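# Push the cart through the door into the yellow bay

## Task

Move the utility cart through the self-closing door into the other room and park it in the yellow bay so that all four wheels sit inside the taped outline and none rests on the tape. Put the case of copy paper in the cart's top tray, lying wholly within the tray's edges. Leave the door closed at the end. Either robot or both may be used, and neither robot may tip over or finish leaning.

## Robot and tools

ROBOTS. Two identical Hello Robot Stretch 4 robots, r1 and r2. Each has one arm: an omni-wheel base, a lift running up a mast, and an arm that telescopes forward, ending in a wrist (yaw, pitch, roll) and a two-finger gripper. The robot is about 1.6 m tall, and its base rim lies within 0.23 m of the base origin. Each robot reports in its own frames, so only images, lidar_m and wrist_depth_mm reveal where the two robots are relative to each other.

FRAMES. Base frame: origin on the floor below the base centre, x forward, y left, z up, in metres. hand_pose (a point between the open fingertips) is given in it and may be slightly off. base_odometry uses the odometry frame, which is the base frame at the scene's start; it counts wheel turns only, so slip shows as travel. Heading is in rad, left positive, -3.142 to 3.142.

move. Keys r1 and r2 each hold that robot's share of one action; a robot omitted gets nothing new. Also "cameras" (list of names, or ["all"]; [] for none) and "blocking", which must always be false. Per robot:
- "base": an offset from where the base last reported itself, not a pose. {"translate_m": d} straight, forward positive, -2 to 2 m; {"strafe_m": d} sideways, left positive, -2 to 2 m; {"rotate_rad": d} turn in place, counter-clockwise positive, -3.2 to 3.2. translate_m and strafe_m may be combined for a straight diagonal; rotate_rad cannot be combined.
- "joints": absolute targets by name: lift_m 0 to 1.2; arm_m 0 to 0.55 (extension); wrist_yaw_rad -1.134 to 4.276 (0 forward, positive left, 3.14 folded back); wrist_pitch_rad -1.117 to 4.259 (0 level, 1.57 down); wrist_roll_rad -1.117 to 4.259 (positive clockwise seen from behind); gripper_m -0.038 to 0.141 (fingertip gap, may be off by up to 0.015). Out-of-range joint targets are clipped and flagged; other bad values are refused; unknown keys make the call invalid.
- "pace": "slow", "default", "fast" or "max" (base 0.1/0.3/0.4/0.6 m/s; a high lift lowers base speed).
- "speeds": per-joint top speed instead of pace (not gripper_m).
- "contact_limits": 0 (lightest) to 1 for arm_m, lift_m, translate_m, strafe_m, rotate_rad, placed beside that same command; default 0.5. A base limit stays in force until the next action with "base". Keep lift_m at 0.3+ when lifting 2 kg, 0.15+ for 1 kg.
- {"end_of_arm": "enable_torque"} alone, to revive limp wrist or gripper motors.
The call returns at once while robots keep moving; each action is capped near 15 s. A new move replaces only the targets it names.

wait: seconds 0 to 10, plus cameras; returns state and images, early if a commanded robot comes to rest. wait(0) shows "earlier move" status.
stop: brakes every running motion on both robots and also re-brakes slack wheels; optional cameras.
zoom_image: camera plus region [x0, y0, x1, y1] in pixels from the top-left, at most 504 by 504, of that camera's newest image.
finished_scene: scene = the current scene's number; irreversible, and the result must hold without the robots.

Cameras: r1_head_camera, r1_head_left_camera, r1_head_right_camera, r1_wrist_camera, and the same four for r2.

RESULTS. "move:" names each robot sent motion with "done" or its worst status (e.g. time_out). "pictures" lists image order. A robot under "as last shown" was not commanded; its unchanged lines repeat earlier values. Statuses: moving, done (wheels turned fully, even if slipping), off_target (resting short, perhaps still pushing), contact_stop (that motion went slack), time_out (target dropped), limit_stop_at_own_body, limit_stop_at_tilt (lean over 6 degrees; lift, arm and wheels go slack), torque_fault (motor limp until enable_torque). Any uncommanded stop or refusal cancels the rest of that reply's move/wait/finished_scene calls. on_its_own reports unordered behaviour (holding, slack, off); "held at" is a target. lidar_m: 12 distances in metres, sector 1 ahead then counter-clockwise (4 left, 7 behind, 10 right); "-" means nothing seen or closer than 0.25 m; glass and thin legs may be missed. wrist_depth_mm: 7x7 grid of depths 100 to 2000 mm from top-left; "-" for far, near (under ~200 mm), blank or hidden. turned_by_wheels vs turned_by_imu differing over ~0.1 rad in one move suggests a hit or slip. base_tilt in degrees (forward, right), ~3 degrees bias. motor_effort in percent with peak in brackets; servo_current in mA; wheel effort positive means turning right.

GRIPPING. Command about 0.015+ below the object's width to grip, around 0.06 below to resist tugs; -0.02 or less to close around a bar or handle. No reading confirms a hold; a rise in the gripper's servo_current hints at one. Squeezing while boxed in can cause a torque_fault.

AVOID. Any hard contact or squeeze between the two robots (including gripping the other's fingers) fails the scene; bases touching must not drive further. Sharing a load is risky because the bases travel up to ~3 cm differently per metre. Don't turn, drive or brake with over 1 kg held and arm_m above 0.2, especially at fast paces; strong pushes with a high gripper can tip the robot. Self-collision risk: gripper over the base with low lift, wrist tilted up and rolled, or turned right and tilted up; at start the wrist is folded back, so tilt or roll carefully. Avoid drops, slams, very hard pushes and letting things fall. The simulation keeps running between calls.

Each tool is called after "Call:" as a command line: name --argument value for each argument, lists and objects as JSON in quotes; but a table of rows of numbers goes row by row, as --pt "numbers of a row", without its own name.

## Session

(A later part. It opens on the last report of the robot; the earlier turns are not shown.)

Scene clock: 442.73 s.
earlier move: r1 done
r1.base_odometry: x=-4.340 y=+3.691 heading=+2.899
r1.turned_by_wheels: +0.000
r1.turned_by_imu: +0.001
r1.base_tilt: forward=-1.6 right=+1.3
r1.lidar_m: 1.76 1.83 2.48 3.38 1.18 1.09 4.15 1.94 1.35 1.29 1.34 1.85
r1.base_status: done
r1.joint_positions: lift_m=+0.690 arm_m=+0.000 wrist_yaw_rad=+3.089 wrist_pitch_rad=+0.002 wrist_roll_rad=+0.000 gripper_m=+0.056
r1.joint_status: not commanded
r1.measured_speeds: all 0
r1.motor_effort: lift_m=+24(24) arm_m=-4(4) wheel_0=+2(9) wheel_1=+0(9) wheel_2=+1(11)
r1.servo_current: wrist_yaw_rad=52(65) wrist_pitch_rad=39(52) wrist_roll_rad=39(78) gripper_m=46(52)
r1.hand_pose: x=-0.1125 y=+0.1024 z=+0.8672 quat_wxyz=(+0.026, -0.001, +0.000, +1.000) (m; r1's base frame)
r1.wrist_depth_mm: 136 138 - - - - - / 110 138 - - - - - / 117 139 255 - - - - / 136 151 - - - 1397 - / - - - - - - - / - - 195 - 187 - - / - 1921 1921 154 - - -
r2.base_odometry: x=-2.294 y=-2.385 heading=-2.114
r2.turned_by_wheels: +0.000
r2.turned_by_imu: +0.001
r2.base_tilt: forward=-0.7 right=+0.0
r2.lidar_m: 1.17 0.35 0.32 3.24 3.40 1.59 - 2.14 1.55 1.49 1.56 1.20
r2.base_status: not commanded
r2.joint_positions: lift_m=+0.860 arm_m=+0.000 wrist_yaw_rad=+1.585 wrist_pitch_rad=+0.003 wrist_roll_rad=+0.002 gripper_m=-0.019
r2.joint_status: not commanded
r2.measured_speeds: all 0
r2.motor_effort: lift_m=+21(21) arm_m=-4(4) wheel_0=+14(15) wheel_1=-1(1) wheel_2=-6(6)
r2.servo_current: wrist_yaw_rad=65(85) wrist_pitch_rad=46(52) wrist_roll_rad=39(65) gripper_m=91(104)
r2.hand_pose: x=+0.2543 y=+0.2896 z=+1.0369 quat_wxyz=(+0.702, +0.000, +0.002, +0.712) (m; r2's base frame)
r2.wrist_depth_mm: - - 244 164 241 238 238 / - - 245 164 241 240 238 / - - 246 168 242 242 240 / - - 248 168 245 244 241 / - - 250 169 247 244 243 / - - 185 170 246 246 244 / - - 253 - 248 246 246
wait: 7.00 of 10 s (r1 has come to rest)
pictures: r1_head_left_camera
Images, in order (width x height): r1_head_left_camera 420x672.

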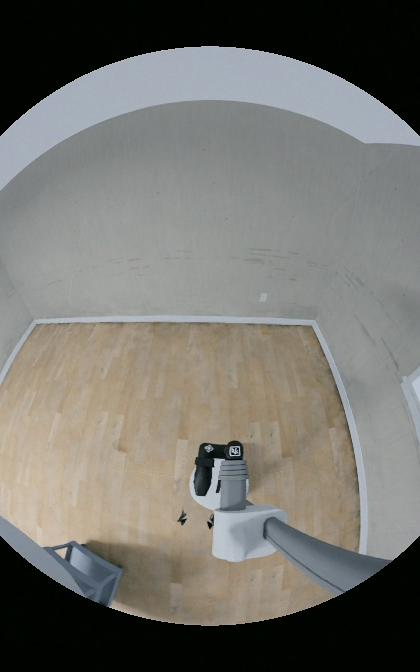

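Call:
move --blocking false --r1 '{"base":{"strafe_m":0.45}}' --cameras '["r1_head_camera"]'

Call:
wait --seconds 4 --cameras '["r1_head_camera","r1_head_left_camera","r1_head_right_camera","r2_head_left_camera"]'

Scene clock: 465.67 s.
move: r1 moving
r1.base_odometry: x=-4.349 y=+3.656 heading=+2.899
r1.turned_by_wheels: +0.000
r1.turned_by_imu: +0.000
r1.base_tilt: forward=-1.6 right=+1.3
r1.lidar_m: 1.75 1.83 2.50 3.36 1.18 1.08 4.17 2.00 1.41 1.34 1.36 1.85
r1.base_status: strafe_m moving
r1.joint_positions: lift_m=+0.690 arm_m=+0.000 wrist_yaw_rad=+3.089 wrist_pitch_rad=+0.002 wrist_roll_rad=+0.000 gripper_m=+0.056
r1.joint_status: not commanded
r1.measured_speeds: translate_m=+0.000 strafe_m=+0.140 rotate_rad=+0.002 lift_m=+0.000 arm_m=+0.000 wrist_yaw_rad=+0.000 wrist_pitch_rad=+0.000 wrist_roll_rad=+0.000
r1.motor_effort: lift_m=+24(24) arm_m=-4(4) wheel_0=-8(12) wheel_1=+8(9) wheel_2=-1(1)
r1.servo_current: wrist_yaw_rad=52(59) wrist_pitch_rad=39(46) wrist_roll_rad=52(59) gripper_m=39(46)
r1.hand_pose: x=-0.1125 y=+0.1024 z=+0.8672 quat_wxyz=(+0.026, -0.001, +0.000, +1.000) (m; r1's base frame)
r1.wrist_depth_mm: 136 138 - - - - - / 109 138 - - - - - / 116 139 250 - - - - / 135 153 - - - 1397 - / - - - - - - - / - - 194 - 187 - - / - 1863 1863 153 - - -
r2: as last shown
r2.turned_by_imu: +0.000
r2.base_tilt: forward=-0.7 right=+0.1
r2.lidar_m: 1.16 0.33 0.33 3.26 3.40 1.57 - 2.11 1.55 1.49 1.56 1.23
r2.motor_effort: lift_m=+21(21) arm_m=-4(4) wheel_0=+14(14) wheel_1=-1(1) wheel_2=-5(6)
r2.servo_current: wrist_yaw_rad=59(72) wrist_pitch_rad=39(46) wrist_roll_rad=46(52) gripper_m=91(98)
r2.wrist_depth_mm: - - 243 164 240 238 237 / - - 246 165 242 241 238 / - - 247 168 241 241 240 / - - 248 169 246 243 242 / - - 250 169 246 244 243 / - - 186 170 247 246 244 / - - 252 - 249 246 245
pictures: r1_head_camera
Images, in order (width x height): r1_head_camera 420x560.

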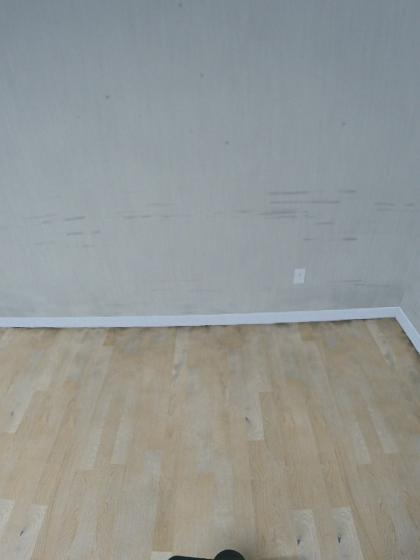

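Scene clock: 468.00 s.
earlier move: r1 done
r1.base_odometry: x=-4.448 y=+3.254 heading=+2.899
r1.turned_by_wheels: +0.000
r1.turned_by_imu: +0.002
r1.base_tilt: forward=-1.6 right=+1.3
r1.lidar_m: 1.75 1.82 2.48 2.94 3.06 0.89 0.88 2.59 1.84 1.73 1.83 1.81
r1.base_status: done
r1.joint_positions: lift_m=+0.690 arm_m=+0.000 wrist_yaw_rad=+3.089 wrist_pitch_rad=+0.002 wrist_roll_rad=+0.000 gripper_m=+0.056
r1.joint_status: not commanded
r1.measured_speeds: all 0
r1.motor_effort: lift_m=+24(24) arm_m=-4(4) wheel_0=-1(12) wheel_1=+1(11) wheel_2=+0(1)
r1.servo_current: wrist_yaw_rad=39(72) wrist_pitch_rad=46(52) wrist_roll_rad=46(72) gripper_m=39(46)
r1.hand_pose: x=-0.1125 y=+0.1024 z=+0.8672 quat_wxyz=(+0.026, -0.001, +0.000, +1.000) (m; r1's base frame)
r1.wrist_depth_mm: - 138 - - - - - / 110 139 - - - - - / 117 139 256 - - - - / 137 146 - - 1308 - - / - - - - - - - / - - 193 - 187 - - / - 1921 1921 143 - 1008 -
r2.base_odometry: x=-2.294 y=-2.385 heading=-2.114
r2.turned_by_wheels: +0.000
r2.turned_by_imu: +0.000
r2.base_tilt: forward=-0.7 right=+0.1
r2.lidar_m: 1.15 0.33 0.31 3.26 3.39 1.58 - 2.10 1.54 1.50 1.58 1.19
r2.base_status: not commanded
r2.joint_positions: lift_m=+0.860 arm_m=+0.000 wrist_yaw_rad=+1.585 wrist_pitch_rad=+0.003 wrist_roll_rad=+0.002 gripper_m=-0.019
r2.joint_status: not commanded
r2.measured_speeds: all 0
r2.motor_effort: lift_m=+21(21) arm_m=-4(4) wheel_0=+14(15) wheel_1=-1(1) wheel_2=-5(6)
r2.servo_current: wrist_yaw_rad=72(78) wrist_pitch_rad=39(46) wrist_roll_rad=46(65) gripper_m=98(98)
r2.hand_pose: x=+0.2543 y=+0.2896 z=+1.0369 quat_wxyz=(+0.702, +0.000, +0.002, +0.712) (m; r2's base frame)
r2.wrist_depth_mm: - - 244 163 240 239 238 / - - 246 164 241 240 239 / - - 247 168 242 241 240 / - - 248 169 244 242 241 / - - 249 169 245 244 243 / - - 186 169 246 245 244 / - - 252 - 248 245 245
wait: 2.33 of 4 s (r1 has come to rest)
pictures: r1_head_camera, r1_head_left_camera, r1_head_right_camera, r2_head_left_camera
Images, in order (width x height): r1_head_camera 420x560, r1_head_left_camera 420x672, r1_head_right_camera 420x672, r2_head_left_camera 420x672.

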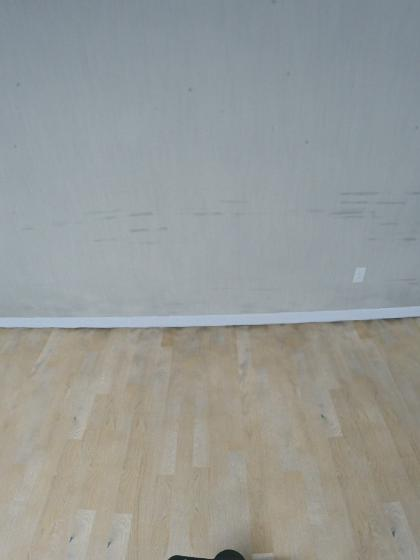

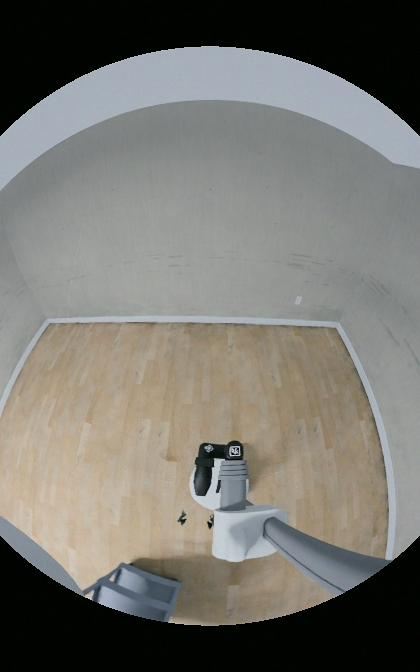

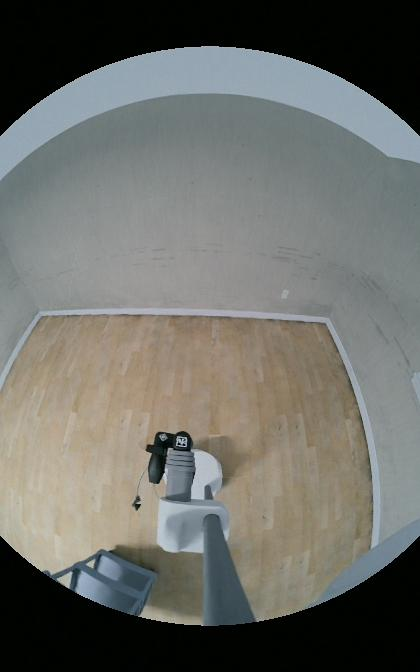

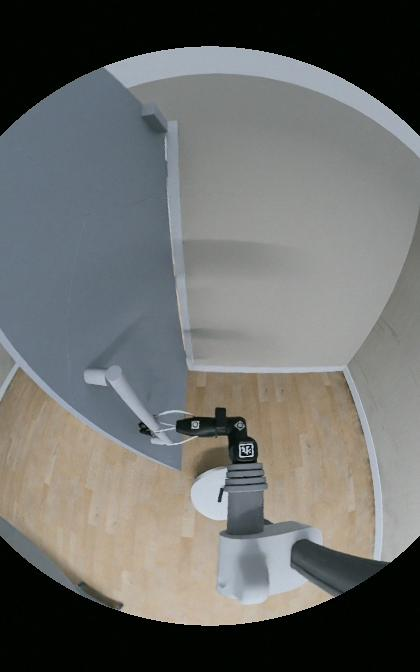

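Call:
move --blocking false --r1 '{"base":{"strafe_m":0.11}}' --cameras '[]'

Call:
wait --seconds 3 --cameras '[]'

Call:
move --blocking false --r1 '{"base":{"rotate_rad":2.89}}' --cameras '[]'

Call:
wait --seconds 5 --cameras '["r1_head_camera"]'

Call:
move --blocking false --r1 '{"joints":{"wrist_yaw_rad":0.0,"wrist_roll_rad":1.57,"gripper_m":0.14}}' --cameras '[]'

Call:
wait --seconds 3 --cameras '["r1_head_camera","r1_head_left_camera","r1_head_right_camera","r1_wrist_camera"]'

Scene clock: 480.97 s.
move: r1 moving
r1.base_odometry: x=-4.457 y=+3.219 heading=+2.899
r1.turned_by_wheels: +0.000
r1.turned_by_imu: +0.000
r1.base_tilt: forward=-1.6 right=+1.3
r1.lidar_m: 1.74 1.81 2.48 2.93 3.01 0.86 0.87 2.63 1.88 1.77 1.86 1.83
r1.base_status: strafe_m moving
r1.joint_positions: lift_m=+0.690 arm_m=+0.000 wrist_yaw_rad=+3.089 wrist_pitch_rad=+0.002 wrist_roll_rad=+0.000 gripper_m=+0.056
r1.joint_status: not commanded
r1.measured_speeds: translate_m=+0.000 strafe_m=+0.140 rotate_rad=+0.000 lift_m=+0.000 arm_m=+0.000 wrist_yaw_rad=+0.000 wrist_pitch_rad=+0.000 wrist_roll_rad=+0.000
r1.motor_effort: lift_m=+24(24) arm_m=-4(4) wheel_0=-10(12) wheel_1=+6(9) wheel_2=+0(1)
r1.servo_current: wrist_yaw_rad=39(59) wrist_pitch_rad=46(46) wrist_roll_rad=46(52) gripper_m=46(46)
r1.hand_pose: x=-0.1125 y=+0.1024 z=+0.8672 quat_wxyz=(+0.026, -0.001, +0.000, +1.000) (m; r1's base frame)
r1.wrist_depth_mm: 136 138 - - - - - / 109 138 - - - - - / 116 139 252 - - - - / 136 149 - - 1308 - - / - - - - - - - / - - 194 - 187 - - / - 1921 1983 143 - 130 -
r2: as last shown
r2.lidar_m: 1.14 0.32 0.32 3.25 3.39 1.55 - 2.14 1.58 1.50 1.56 1.21
r2.motor_effort: lift_m=+21(21) arm_m=-4(4) wheel_0=+14(14) wheel_1=-1(1) wheel_2=-5(6)
r2.servo_current: wrist_yaw_rad=52(65) wrist_pitch_rad=39(46) wrist_roll_rad=52(59) gripper_m=91(98)
r2.wrist_depth_mm: - - 245 163 240 238 238 / - - 245 165 242 239 239 / - - 247 169 243 241 241 / - - 248 168 245 244 241 / - - 251 170 246 245 243 / - - 185 169 245 247 244 / - - 252 - 249 246 245
pictures: none
No camera images: "cameras" was empty.

Scene clock: 482.00 s.
earlier move: r1 done
r1.base_odometry: x=-4.475 y=+3.147 heading=+2.899
r1.turned_by_wheels: +0.000
r1.turned_by_imu: +0.000
r1.base_tilt: forward=-1.6 right=+1.2
r1.lidar_m: 1.75 1.80 2.47 2.84 2.95 0.86 0.85 2.73 1.99 1.85 1.93 1.84
r1.base_status: done
r1.joint_positions: lift_m=+0.690 arm_m=+0.000 wrist_yaw_rad=+3.089 wrist_pitch_rad=+0.002 wrist_roll_rad=+0.000 gripper_m=+0.056
r1.joint_status: not commanded
r1.measured_speeds: all 0
r1.motor_effort: lift_m=+24(24) arm_m=-4(4) wheel_0=+1(12) wheel_1=-1(10) wheel_2=+0(1)
r1.servo_current: wrist_yaw_rad=59(72) wrist_pitch_rad=46(46) wrist_roll_rad=46(65) gripper_m=33(46)
r1.hand_pose: x=-0.1125 y=+0.1024 z=+0.8672 quat_wxyz=(+0.026, -0.001, +0.000, +1.000) (m; r1's base frame)
r1.wrist_depth_mm: 136 138 - - - - - / 111 139 - - - - - / 115 139 264 - - - - / 137 156 - - 1308 - - / - - - - - - - / - - 194 - 187 - - / - 1863 1863 143 - 1863 -
r2.base_odometry: x=-2.294 y=-2.385 heading=-2.114
r2.turned_by_wheels: +0.000
r2.turned_by_imu: +0.000
r2.base_tilt: forward=-0.7 right=+0.1
r2.lidar_m: 1.16 0.30 0.32 3.25 3.38 1.56 - 2.10 1.56 1.48 1.56 1.22
r2.base_status: not commanded
r2.joint_positions: lift_m=+0.860 arm_m=+0.000 wrist_yaw_rad=+1.585 wrist_pitch_rad=+0.003 wrist_roll_rad=+0.002 gripper_m=-0.019
r2.joint_status: not commanded
r2.measured_speeds: all 0
r2.motor_effort: lift_m=+21(21) arm_m=-4(4) wheel_0=+14(14) wheel_1=-1(1) wheel_2=-6(6)
r2.servo_current: wrist_yaw_rad=65(78) wrist_pitch_rad=46(46) wrist_roll_rad=46(59) gripper_m=91(98)
r2.hand_pose: x=+0.2543 y=+0.2896 z=+1.0369 quat_wxyz=(+0.702, +0.000, +0.002, +0.712) (m; r2's base frame)
r2.wrist_depth_mm: - - 244 164 241 238 237 / - - 245 164 241 240 238 / - - 247 168 243 242 240 / - - 249 169 244 242 241 / - - 250 169 246 243 243 / - - 185 170 245 245 244 / - - 253 - 249 247 246
wait: 1.03 of 3 s (r1 has come to rest)
pictures: none
No camera images: "cameras" was empty.

Scene clock: 482.50 s.
move: r1 moving
r1.base_odometry: x=-4.475 y=+3.147 heading=-3.132
r1.turned_by_wheels: +0.252
r1.turned_by_imu: +0.253
r1.base_tilt: forward=-1.6 right=+1.3
r1.lidar_m: 1.74 2.01 2.83 2.84 0.93 0.86 4.05 2.25 1.86 1.83 2.08 1.75
r1.base_status: rotate_rad moving
r1.joint_positions: lift_m=+0.690 arm_m=+0.000 wrist_yaw_rad=+3.089 wrist_pitch_rad=+0.002 wrist_roll_rad=+0.000 gripper_m=+0.056
r1.joint_status: not commanded
r1.measured_speeds: translate_m=-0.001 strafe_m=+0.001 rotate_rad=+0.976 lift_m=+0.000 arm_m=+0.000 wrist_yaw_rad=+0.000 wrist_pitch_rad=+0.000 wrist_roll_rad=+0.000
r1.motor_effort: lift_m=+24(24) arm_m=-4(4) wheel_0=-8(9) wheel_1=-7(7) wheel_2=-5(8)
r1.servo_current: wrist_yaw_rad=46(59) wrist_pitch_rad=46(46) wrist_roll_rad=39(65) gripper_m=46(46)
r1.hand_pose: x=-0.1125 y=+0.1024 z=+0.8672 quat_wxyz=(+0.026, -0.001, +0.000, +1.000) (m; r1's base frame)
r1.wrist_depth_mm: 136 138 - - - - - / 112 139 - - - - - / 116 140 262 - - - - / 136 159 - - 1576 1160 - / - - - - - - - / - - 193 - 187 - - / - 1983 1921 153 182 - 1983
r2: as last shown
r2.base_tilt: forward=-0.7 right=+0.0
r2.lidar_m: 1.17 0.32 0.32 3.24 3.41 1.58 - 2.12 1.54 1.48 1.56 1.22
r2.motor_effort: lift_m=+21(21) arm_m=-4(4) wheel_0=+14(14) wheel_1=-1(1) wheel_2=-5(6)
r2.servo_current: wrist_yaw_rad=59(65) wrist_pitch_rad=33(46) wrist_roll_rad=46(52) gripper_m=98(98)
r2.wrist_depth_mm: - - 244 164 241 239 238 / - - 246 164 240 240 239 / - - 247 168 243 241 240 / - - 248 168 246 242 241 / - - 250 169 246 244 243 / - - 185 170 246 245 244 / - - 253 - 249 246 245
pictures: none
No camera images: "cameras" was empty.

Scene clock: 484.73 s.
earlier move: r1 done
r1.base_odometry: x=-4.475 y=+3.147 heading=-0.495
r1.turned_by_wheels: +2.638
r1.turned_by_imu: +2.652
r1.base_tilt: forward=-1.6 right=+1.3
r1.lidar_m: 0.85 3.96 2.20 1.84 1.84 2.09 1.76 1.76 2.04 2.86 2.85 0.94
r1.base_status: done
r1.joint_positions: lift_m=+0.690 arm_m=+0.000 wrist_yaw_rad=+3.089 wrist_pitch_rad=+0.002 wrist_roll_rad=+0.000 gripper_m=+0.056
r1.joint_status: not commanded
r1.measured_speeds: all 0
r1.motor_effort: lift_m=+24(24) arm_m=-4(5) wheel_0=-3(9) wheel_1=-1(9) wheel_2=-2(9)
r1.servo_current: wrist_yaw_rad=39(72) wrist_pitch_rad=39(52) wrist_roll_rad=46(72) gripper_m=39(46)
r1.hand_pose: x=-0.1125 y=+0.1024 z=+0.8672 quat_wxyz=(+0.026, -0.001, +0.000, +1.000) (m; r1's base frame)
r1.wrist_depth_mm: 136 139 - - - - - / 113 139 - - - - - / 117 139 229 - - - - / 137 161 - - - - - / - - - - - - - / - - 190 - 187 - - / - 140 182 143 - 1808 -
r2.base_odometry: x=-2.294 y=-2.385 heading=-2.114
r2.turned_by_wheels: +0.000
r2.turned_by_imu: +0.000
r2.base_tilt: forward=-0.7 right=+0.1
r2.lidar_m: 1.16 0.32 0.31 3.24 3.39 1.58 - 2.13 1.55 1.48 1.57 1.21
r2.base_status: not commanded
r2.joint_positions: lift_m=+0.860 arm_m=+0.000 wrist_yaw_rad=+1.585 wrist_pitch_rad=+0.003 wrist_roll_rad=+0.002 gripper_m=-0.019
r2.joint_status: not commanded
r2.measured_speeds: all 0
r2.motor_effort: lift_m=+21(21) arm_m=-4(4) wheel_0=+14(14) wheel_1=-1(1) wheel_2=-5(6)
r2.servo_current: wrist_yaw_rad=59(78) wrist_pitch_rad=39(52) wrist_roll_rad=39(59) gripper_m=98(104)
r2.hand_pose: x=+0.2543 y=+0.2896 z=+1.0369 quat_wxyz=(+0.702, +0.000, +0.002, +0.712) (m; r2's base frame)
r2.wrist_depth_mm: - - 244 164 240 239 237 / - - 247 165 242 240 240 / - - 247 168 244 241 241 / - - 248 169 246 242 242 / - - 249 169 247 244 244 / - - 186 169 246 245 245 / - - 252 - 249 247 246
wait: 2.23 of 5 s (r1 has come to rest)
pictures: r1_head_camera
Images, in order (width x height): r1_head_camera 420x560.

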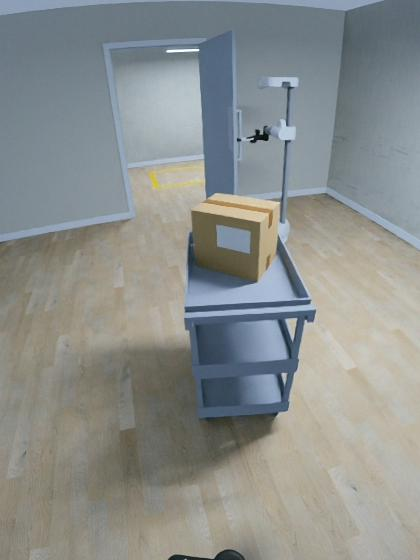

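Scene clock: 485.23 s.
move: r1 moving
r1.base_odometry: x=-4.475 y=+3.147 heading=-0.495
r1.turned_by_wheels: +0.000
r1.turned_by_imu: +0.000
r1.base_tilt: forward=-1.6 right=+1.2
r1.lidar_m: 0.85 3.94 2.20 1.84 1.84 2.07 1.76 1.76 2.02 2.84 2.83 0.92
r1.base_status: not commanded
r1.joint_positions: lift_m=+0.690 arm_m=+0.000 wrist_yaw_rad=+2.503 wrist_pitch_rad=+0.002 wrist_roll_rad=+0.580 gripper_m=+0.075
r1.joint_status: wrist_yaw_rad moving; wrist_roll_rad moving; gripper_m moving
r1.measured_speeds: translate_m=+0.000 strafe_m=+0.000 rotate_rad=+0.000 lift_m=+0.000 arm_m=+0.000 wrist_yaw_rad=-1.822 wrist_pitch_rad=+0.000 wrist_roll_rad=+1.818
r1.motor_effort: lift_m=+24(24) arm_m=-4(4) wheel_0=-3(3) wheel_1=-1(1) wheel_2=-2(2)
r1.servo_current: wrist_yaw_rad=52(104) wrist_pitch_rad=46(52) wrist_roll_rad=91(117) gripper_m=85(85)
r1.hand_pose: x=-0.0085 y=+0.2421 z=+0.8672 quat_wxyz=(+0.301, +0.089, +0.272, +0.910) (m; r1's base frame)
r1.wrist_depth_mm: - - - - 1618 1576 1397 / - - - - - 1618 1430 / - - - - - - - / - - - - - - - / - - - - - - - / - - 193 - 190 1756 1499 / - 144 - 151 1756 1430 1281
r2: as last shown
r2.lidar_m: 1.15 0.34 0.33 3.26 3.41 1.58 - 2.15 1.55 1.49 1.56 1.22
r2.servo_current: wrist_yaw_rad=65(65) wrist_pitch_rad=39(46) wrist_roll_rad=52(59) gripper_m=98(104)
r2.wrist_depth_mm: - - 244 164 240 239 237 / - - 244 164 241 240 238 / - - 248 169 243 241 240 / - - 248 168 244 243 241 / - - 250 170 246 244 243 / - - 186 169 247 246 245 / - - 253 - 249 245 246
pictures: none
No camera images: "cameras" was empty.

Scene clock: 487.07 s.
earlier move: r1 done
r1.base_odometry: x=-4.475 y=+3.147 heading=-0.495
r1.turned_by_wheels: +0.000
r1.turned_by_imu: +0.000
r1.base_tilt: forward=-1.6 right=+1.3
r1.lidar_m: 0.84 3.94 2.22 1.81 1.85 2.06 1.75 1.74 2.04 2.86 2.85 0.91
r1.base_status: not commanded
r1.joint_positions: lift_m=+0.690 arm_m=+0.000 wrist_yaw_rad=+0.003 wrist_pitch_rad=+0.002 wrist_roll_rad=+1.568 gripper_m=+0.140
r1.joint_status: all done
r1.measured_speeds: all 0
r1.motor_effort: lift_m=+24(24) arm_m=-4(4) wheel_0=-3(3) wheel_1=+0(1) wheel_2=-2(2)
r1.servo_current: wrist_yaw_rad=33(117) wrist_pitch_rad=46(52) wrist_roll_rad=59(117) gripper_m=46(98)
r1.hand_pose: x=+0.4596 y=-0.0866 z=+0.8672 quat_wxyz=(+0.708, +0.706, +0.002, +0.000) (m; r1's base frame)
r1.wrist_depth_mm: - - - - - 1756 1205 / - - - - - 1808 1229 / - - - - - 732 - / - - - 946 - 723 - / - - 1008 960 - 715 - / - 209 1042 1025 210 196 - / - - - 142 - 1808 1229
r2.base_odometry: x=-2.294 y=-2.385 heading=-2.114
r2.turned_by_wheels: +0.000
r2.turned_by_imu: +0.000
r2.base_tilt: forward=-0.7 right=+0.0
r2.lidar_m: 1.16 0.30 0.32 3.24 3.40 1.57 - 2.09 1.58 1.49 1.53 1.21
r2.base_status: not commanded
r2.joint_positions: lift_m=+0.860 arm_m=+0.000 wrist_yaw_rad=+1.585 wrist_pitch_rad=+0.003 wrist_roll_rad=+0.002 gripper_m=-0.019
r2.joint_status: not commanded
r2.measured_speeds: all 0
r2.motor_effort: lift_m=+21(21) arm_m=-4(4) wheel_0=+14(15) wheel_1=-1(1) wheel_2=-6(6)
r2.servo_current: wrist_yaw_rad=65(72) wrist_pitch_rad=39(46) wrist_roll_rad=46(59) gripper_m=98(111)
r2.hand_pose: x=+0.2543 y=+0.2896 z=+1.0369 quat_wxyz=(+0.702, +0.000, +0.002, +0.712) (m; r2's base frame)
r2.wrist_depth_mm: - - 244 164 240 238 237 / - - 245 164 241 240 237 / - - 246 168 243 242 240 / - - 248 168 245 243 242 / - - 250 169 247 244 242 / - - 185 169 246 245 244 / - - 251 - 249 246 245
wait: 1.83 of 3 s (r1 has come to rest)
pictures: r1_head_camera, r1_head_left_camera, r1_head_right_camera, r1_wrist_camera
Images, in order (width x height): r1_head_camera 420x560, r1_head_left_camera 420x672, r1_head_right_camera 420x672, r1_wrist_camera 616x392.

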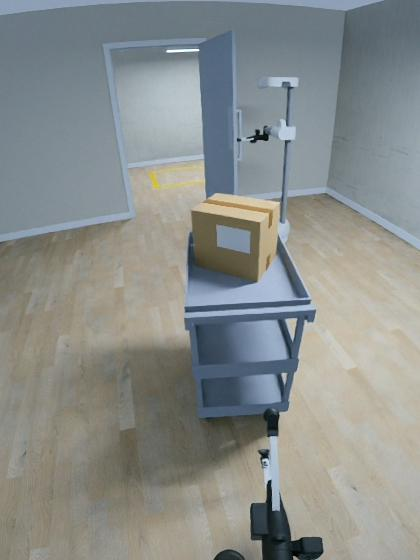

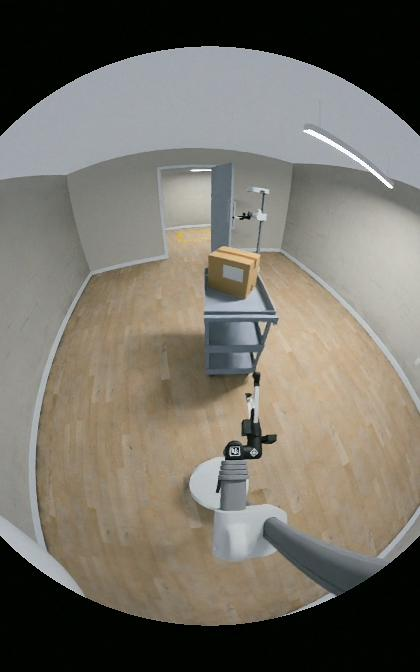

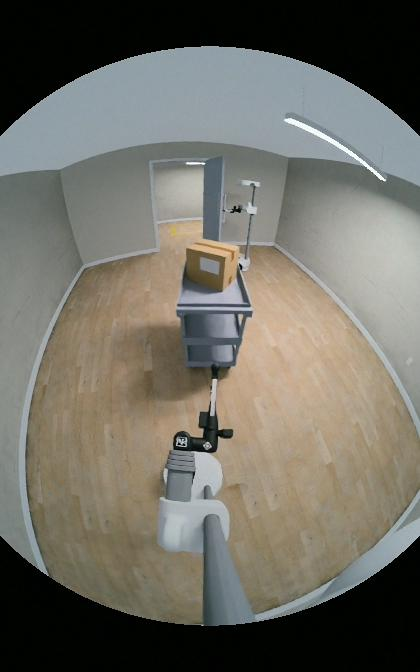

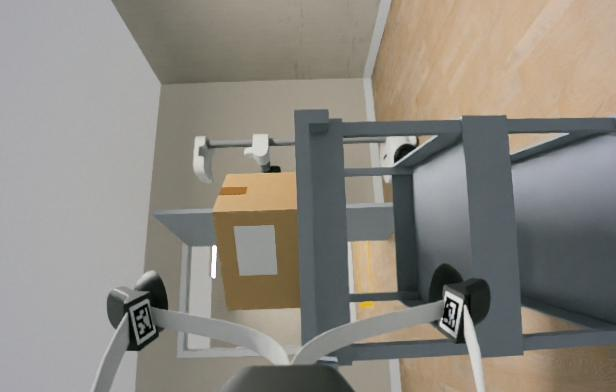

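Call:
move --blocking false --r1 '{"base":{"translate_m":0.33,"strafe_m":0.04},"contact_limits":{"translate_m":0.2},"pace":"slow"}' --cameras '[]'

Call:
wait --seconds 6 --cameras '["r1_head_camera","r1_wrist_camera"]'

Scene clock: 503.57 s.
move: r1 moving
r1.base_odometry: x=-4.463 y=+3.143 heading=-0.494
r1.turned_by_wheels: +0.000
r1.turned_by_imu: +0.000
r1.base_tilt: forward=-1.6 right=+1.2
r1.lidar_m: 0.85 3.97 2.21 1.84 1.82 2.09 1.78 1.77 2.05 2.86 2.84 0.91
r1.base_status: translate_m moving; strafe_m moving
r1.joint_positions: lift_m=+0.690 arm_m=+0.000 wrist_yaw_rad=+0.003 wrist_pitch_rad=+0.002 wrist_roll_rad=+1.568 gripper_m=+0.140
r1.joint_status: not commanded
r1.measured_speeds: translate_m=+0.048 strafe_m=+0.006 rotate_rad=+0.000 lift_m=+0.000 arm_m=+0.000 wrist_yaw_rad=+0.000 wrist_pitch_rad=+0.000 wrist_roll_rad=+0.000
r1.motor_effort: lift_m=+24(24) arm_m=-4(4) wheel_0=+4(7) wheel_1=+5(5) wheel_2=-5(7)
r1.servo_current: wrist_yaw_rad=59(65) wrist_pitch_rad=46(52) wrist_roll_rad=52(65) gripper_m=46(46)
r1.contact_limits: translate_m 0.2
r1.hand_pose: x=+0.4596 y=-0.0866 z=+0.8672 quat_wxyz=(+0.708, +0.706, +0.002, +0.000) (m; r1's base frame)
r1.wrist_depth_mm: - - - - - 1756 1205 / - - - - - 1708 1229 / - - - - - 732 - / - - 1138 946 - 715 - / - - 1025 960 - 707 - / - 210 1042 1008 190 196 - / - - - 142 - 1863 1255
r2: as last shown
r2.base_tilt: forward=-0.7 right=+0.1
r2.lidar_m: 1.15 0.34 0.32 3.25 3.39 1.58 - 2.11 1.53 1.50 1.58 1.21
r2.motor_effort: lift_m=+21(21) arm_m=-4(4) wheel_0=+14(14) wheel_1=-1(1) wheel_2=-6(6)
r2.servo_current: wrist_yaw_rad=52(65) wrist_pitch_rad=46(46) wrist_roll_rad=46(59) gripper_m=98(104)
r2.wrist_depth_mm: - - 244 164 241 238 238 / - - 246 165 242 241 238 / - - 247 168 242 242 241 / - - 248 169 244 243 242 / - - 250 169 246 244 244 / - - 185 170 246 246 244 / - - 252 - 248 246 244
pictures: none
No camera images: "cameras" was empty.

Scene clock: 507.67 s.
earlier move: r1 done
r1.base_odometry: x=-4.165 y=+3.026 heading=-0.494
r1.turned_by_wheels: +0.000
r1.turned_by_imu: +0.000
r1.base_tilt: forward=-1.6 right=+1.3
r1.lidar_m: 0.52 3.69 2.28 1.91 1.89 2.23 2.09 2.08 2.40 2.79 2.79 0.55
r1.base_status: done
r1.joint_positions: lift_m=+0.690 arm_m=+0.000 wrist_yaw_rad=+0.003 wrist_pitch_rad=+0.002 wrist_roll_rad=+1.568 gripper_m=+0.140
r1.joint_status: not commanded
r1.measured_speeds: all 0
r1.motor_effort: lift_m=+24(24) arm_m=-4(4) wheel_0=+3(7) wheel_1=+3(7) wheel_2=-3(7)
r1.servo_current: wrist_yaw_rad=39(78) wrist_pitch_rad=39(52) wrist_roll_rad=46(65) gripper_m=39(52)
r1.contact_limits: translate_m 0.2
r1.hand_pose: x=+0.4596 y=-0.0866 z=+0.8672 quat_wxyz=(+0.708, +0.706, +0.002, +0.000) (m; r1's base frame)
r1.wrist_depth_mm: - - - - 415 436 421 / - - - - - 1921 - / - - - 707 - - - / - - 627 615 - - - / - - 668 654 392 - - / - 209 715 707 210 195 - / - - - 142 - 1983 -
r2.base_odometry: x=-2.294 y=-2.385 heading=-2.114
r2.turned_by_wheels: +0.000
r2.turned_by_imu: +0.001
r2.base_tilt: forward=-0.7 right=+0.0
r2.lidar_m: 1.16 0.33 0.32 3.25 3.39 1.56 - 2.13 1.55 1.49 1.59 1.21
r2.base_status: not commanded
r2.joint_positions: lift_m=+0.860 arm_m=+0.000 wrist_yaw_rad=+1.585 wrist_pitch_rad=+0.003 wrist_roll_rad=+0.002 gripper_m=-0.019
r2.joint_status: not commanded
r2.measured_speeds: all 0
r2.motor_effort: lift_m=+21(21) arm_m=-4(4) wheel_0=+14(14) wheel_1=-1(1) wheel_2=-5(6)
r2.servo_current: wrist_yaw_rad=65(78) wrist_pitch_rad=39(52) wrist_roll_rad=46(65) gripper_m=91(104)
r2.hand_pose: x=+0.2543 y=+0.2896 z=+1.0369 quat_wxyz=(+0.702, +0.000, +0.002, +0.712) (m; r2's base frame)
r2.wrist_depth_mm: - - 245 163 241 238 238 / - - 245 165 242 240 238 / - - 247 168 243 241 240 / - - 248 169 244 243 242 / - - 248 169 246 244 243 / - - 185 169 246 245 245 / - - 251 - 249 246 246
wait: 4.10 of 6 s (r1 has come to rest)
pictures: r1_head_camera, r1_wrist_camera
Images, in order (width x height): r1_head_camera 420x560, r1_wrist_camera 616x392.

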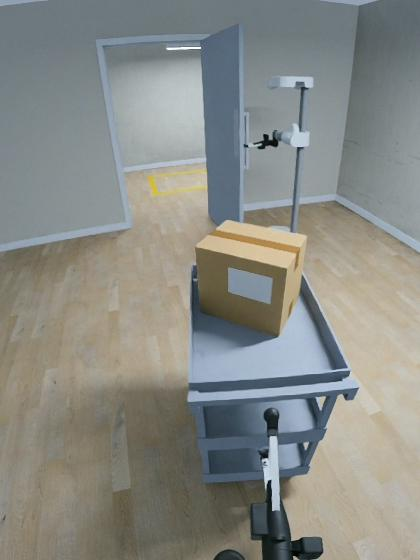

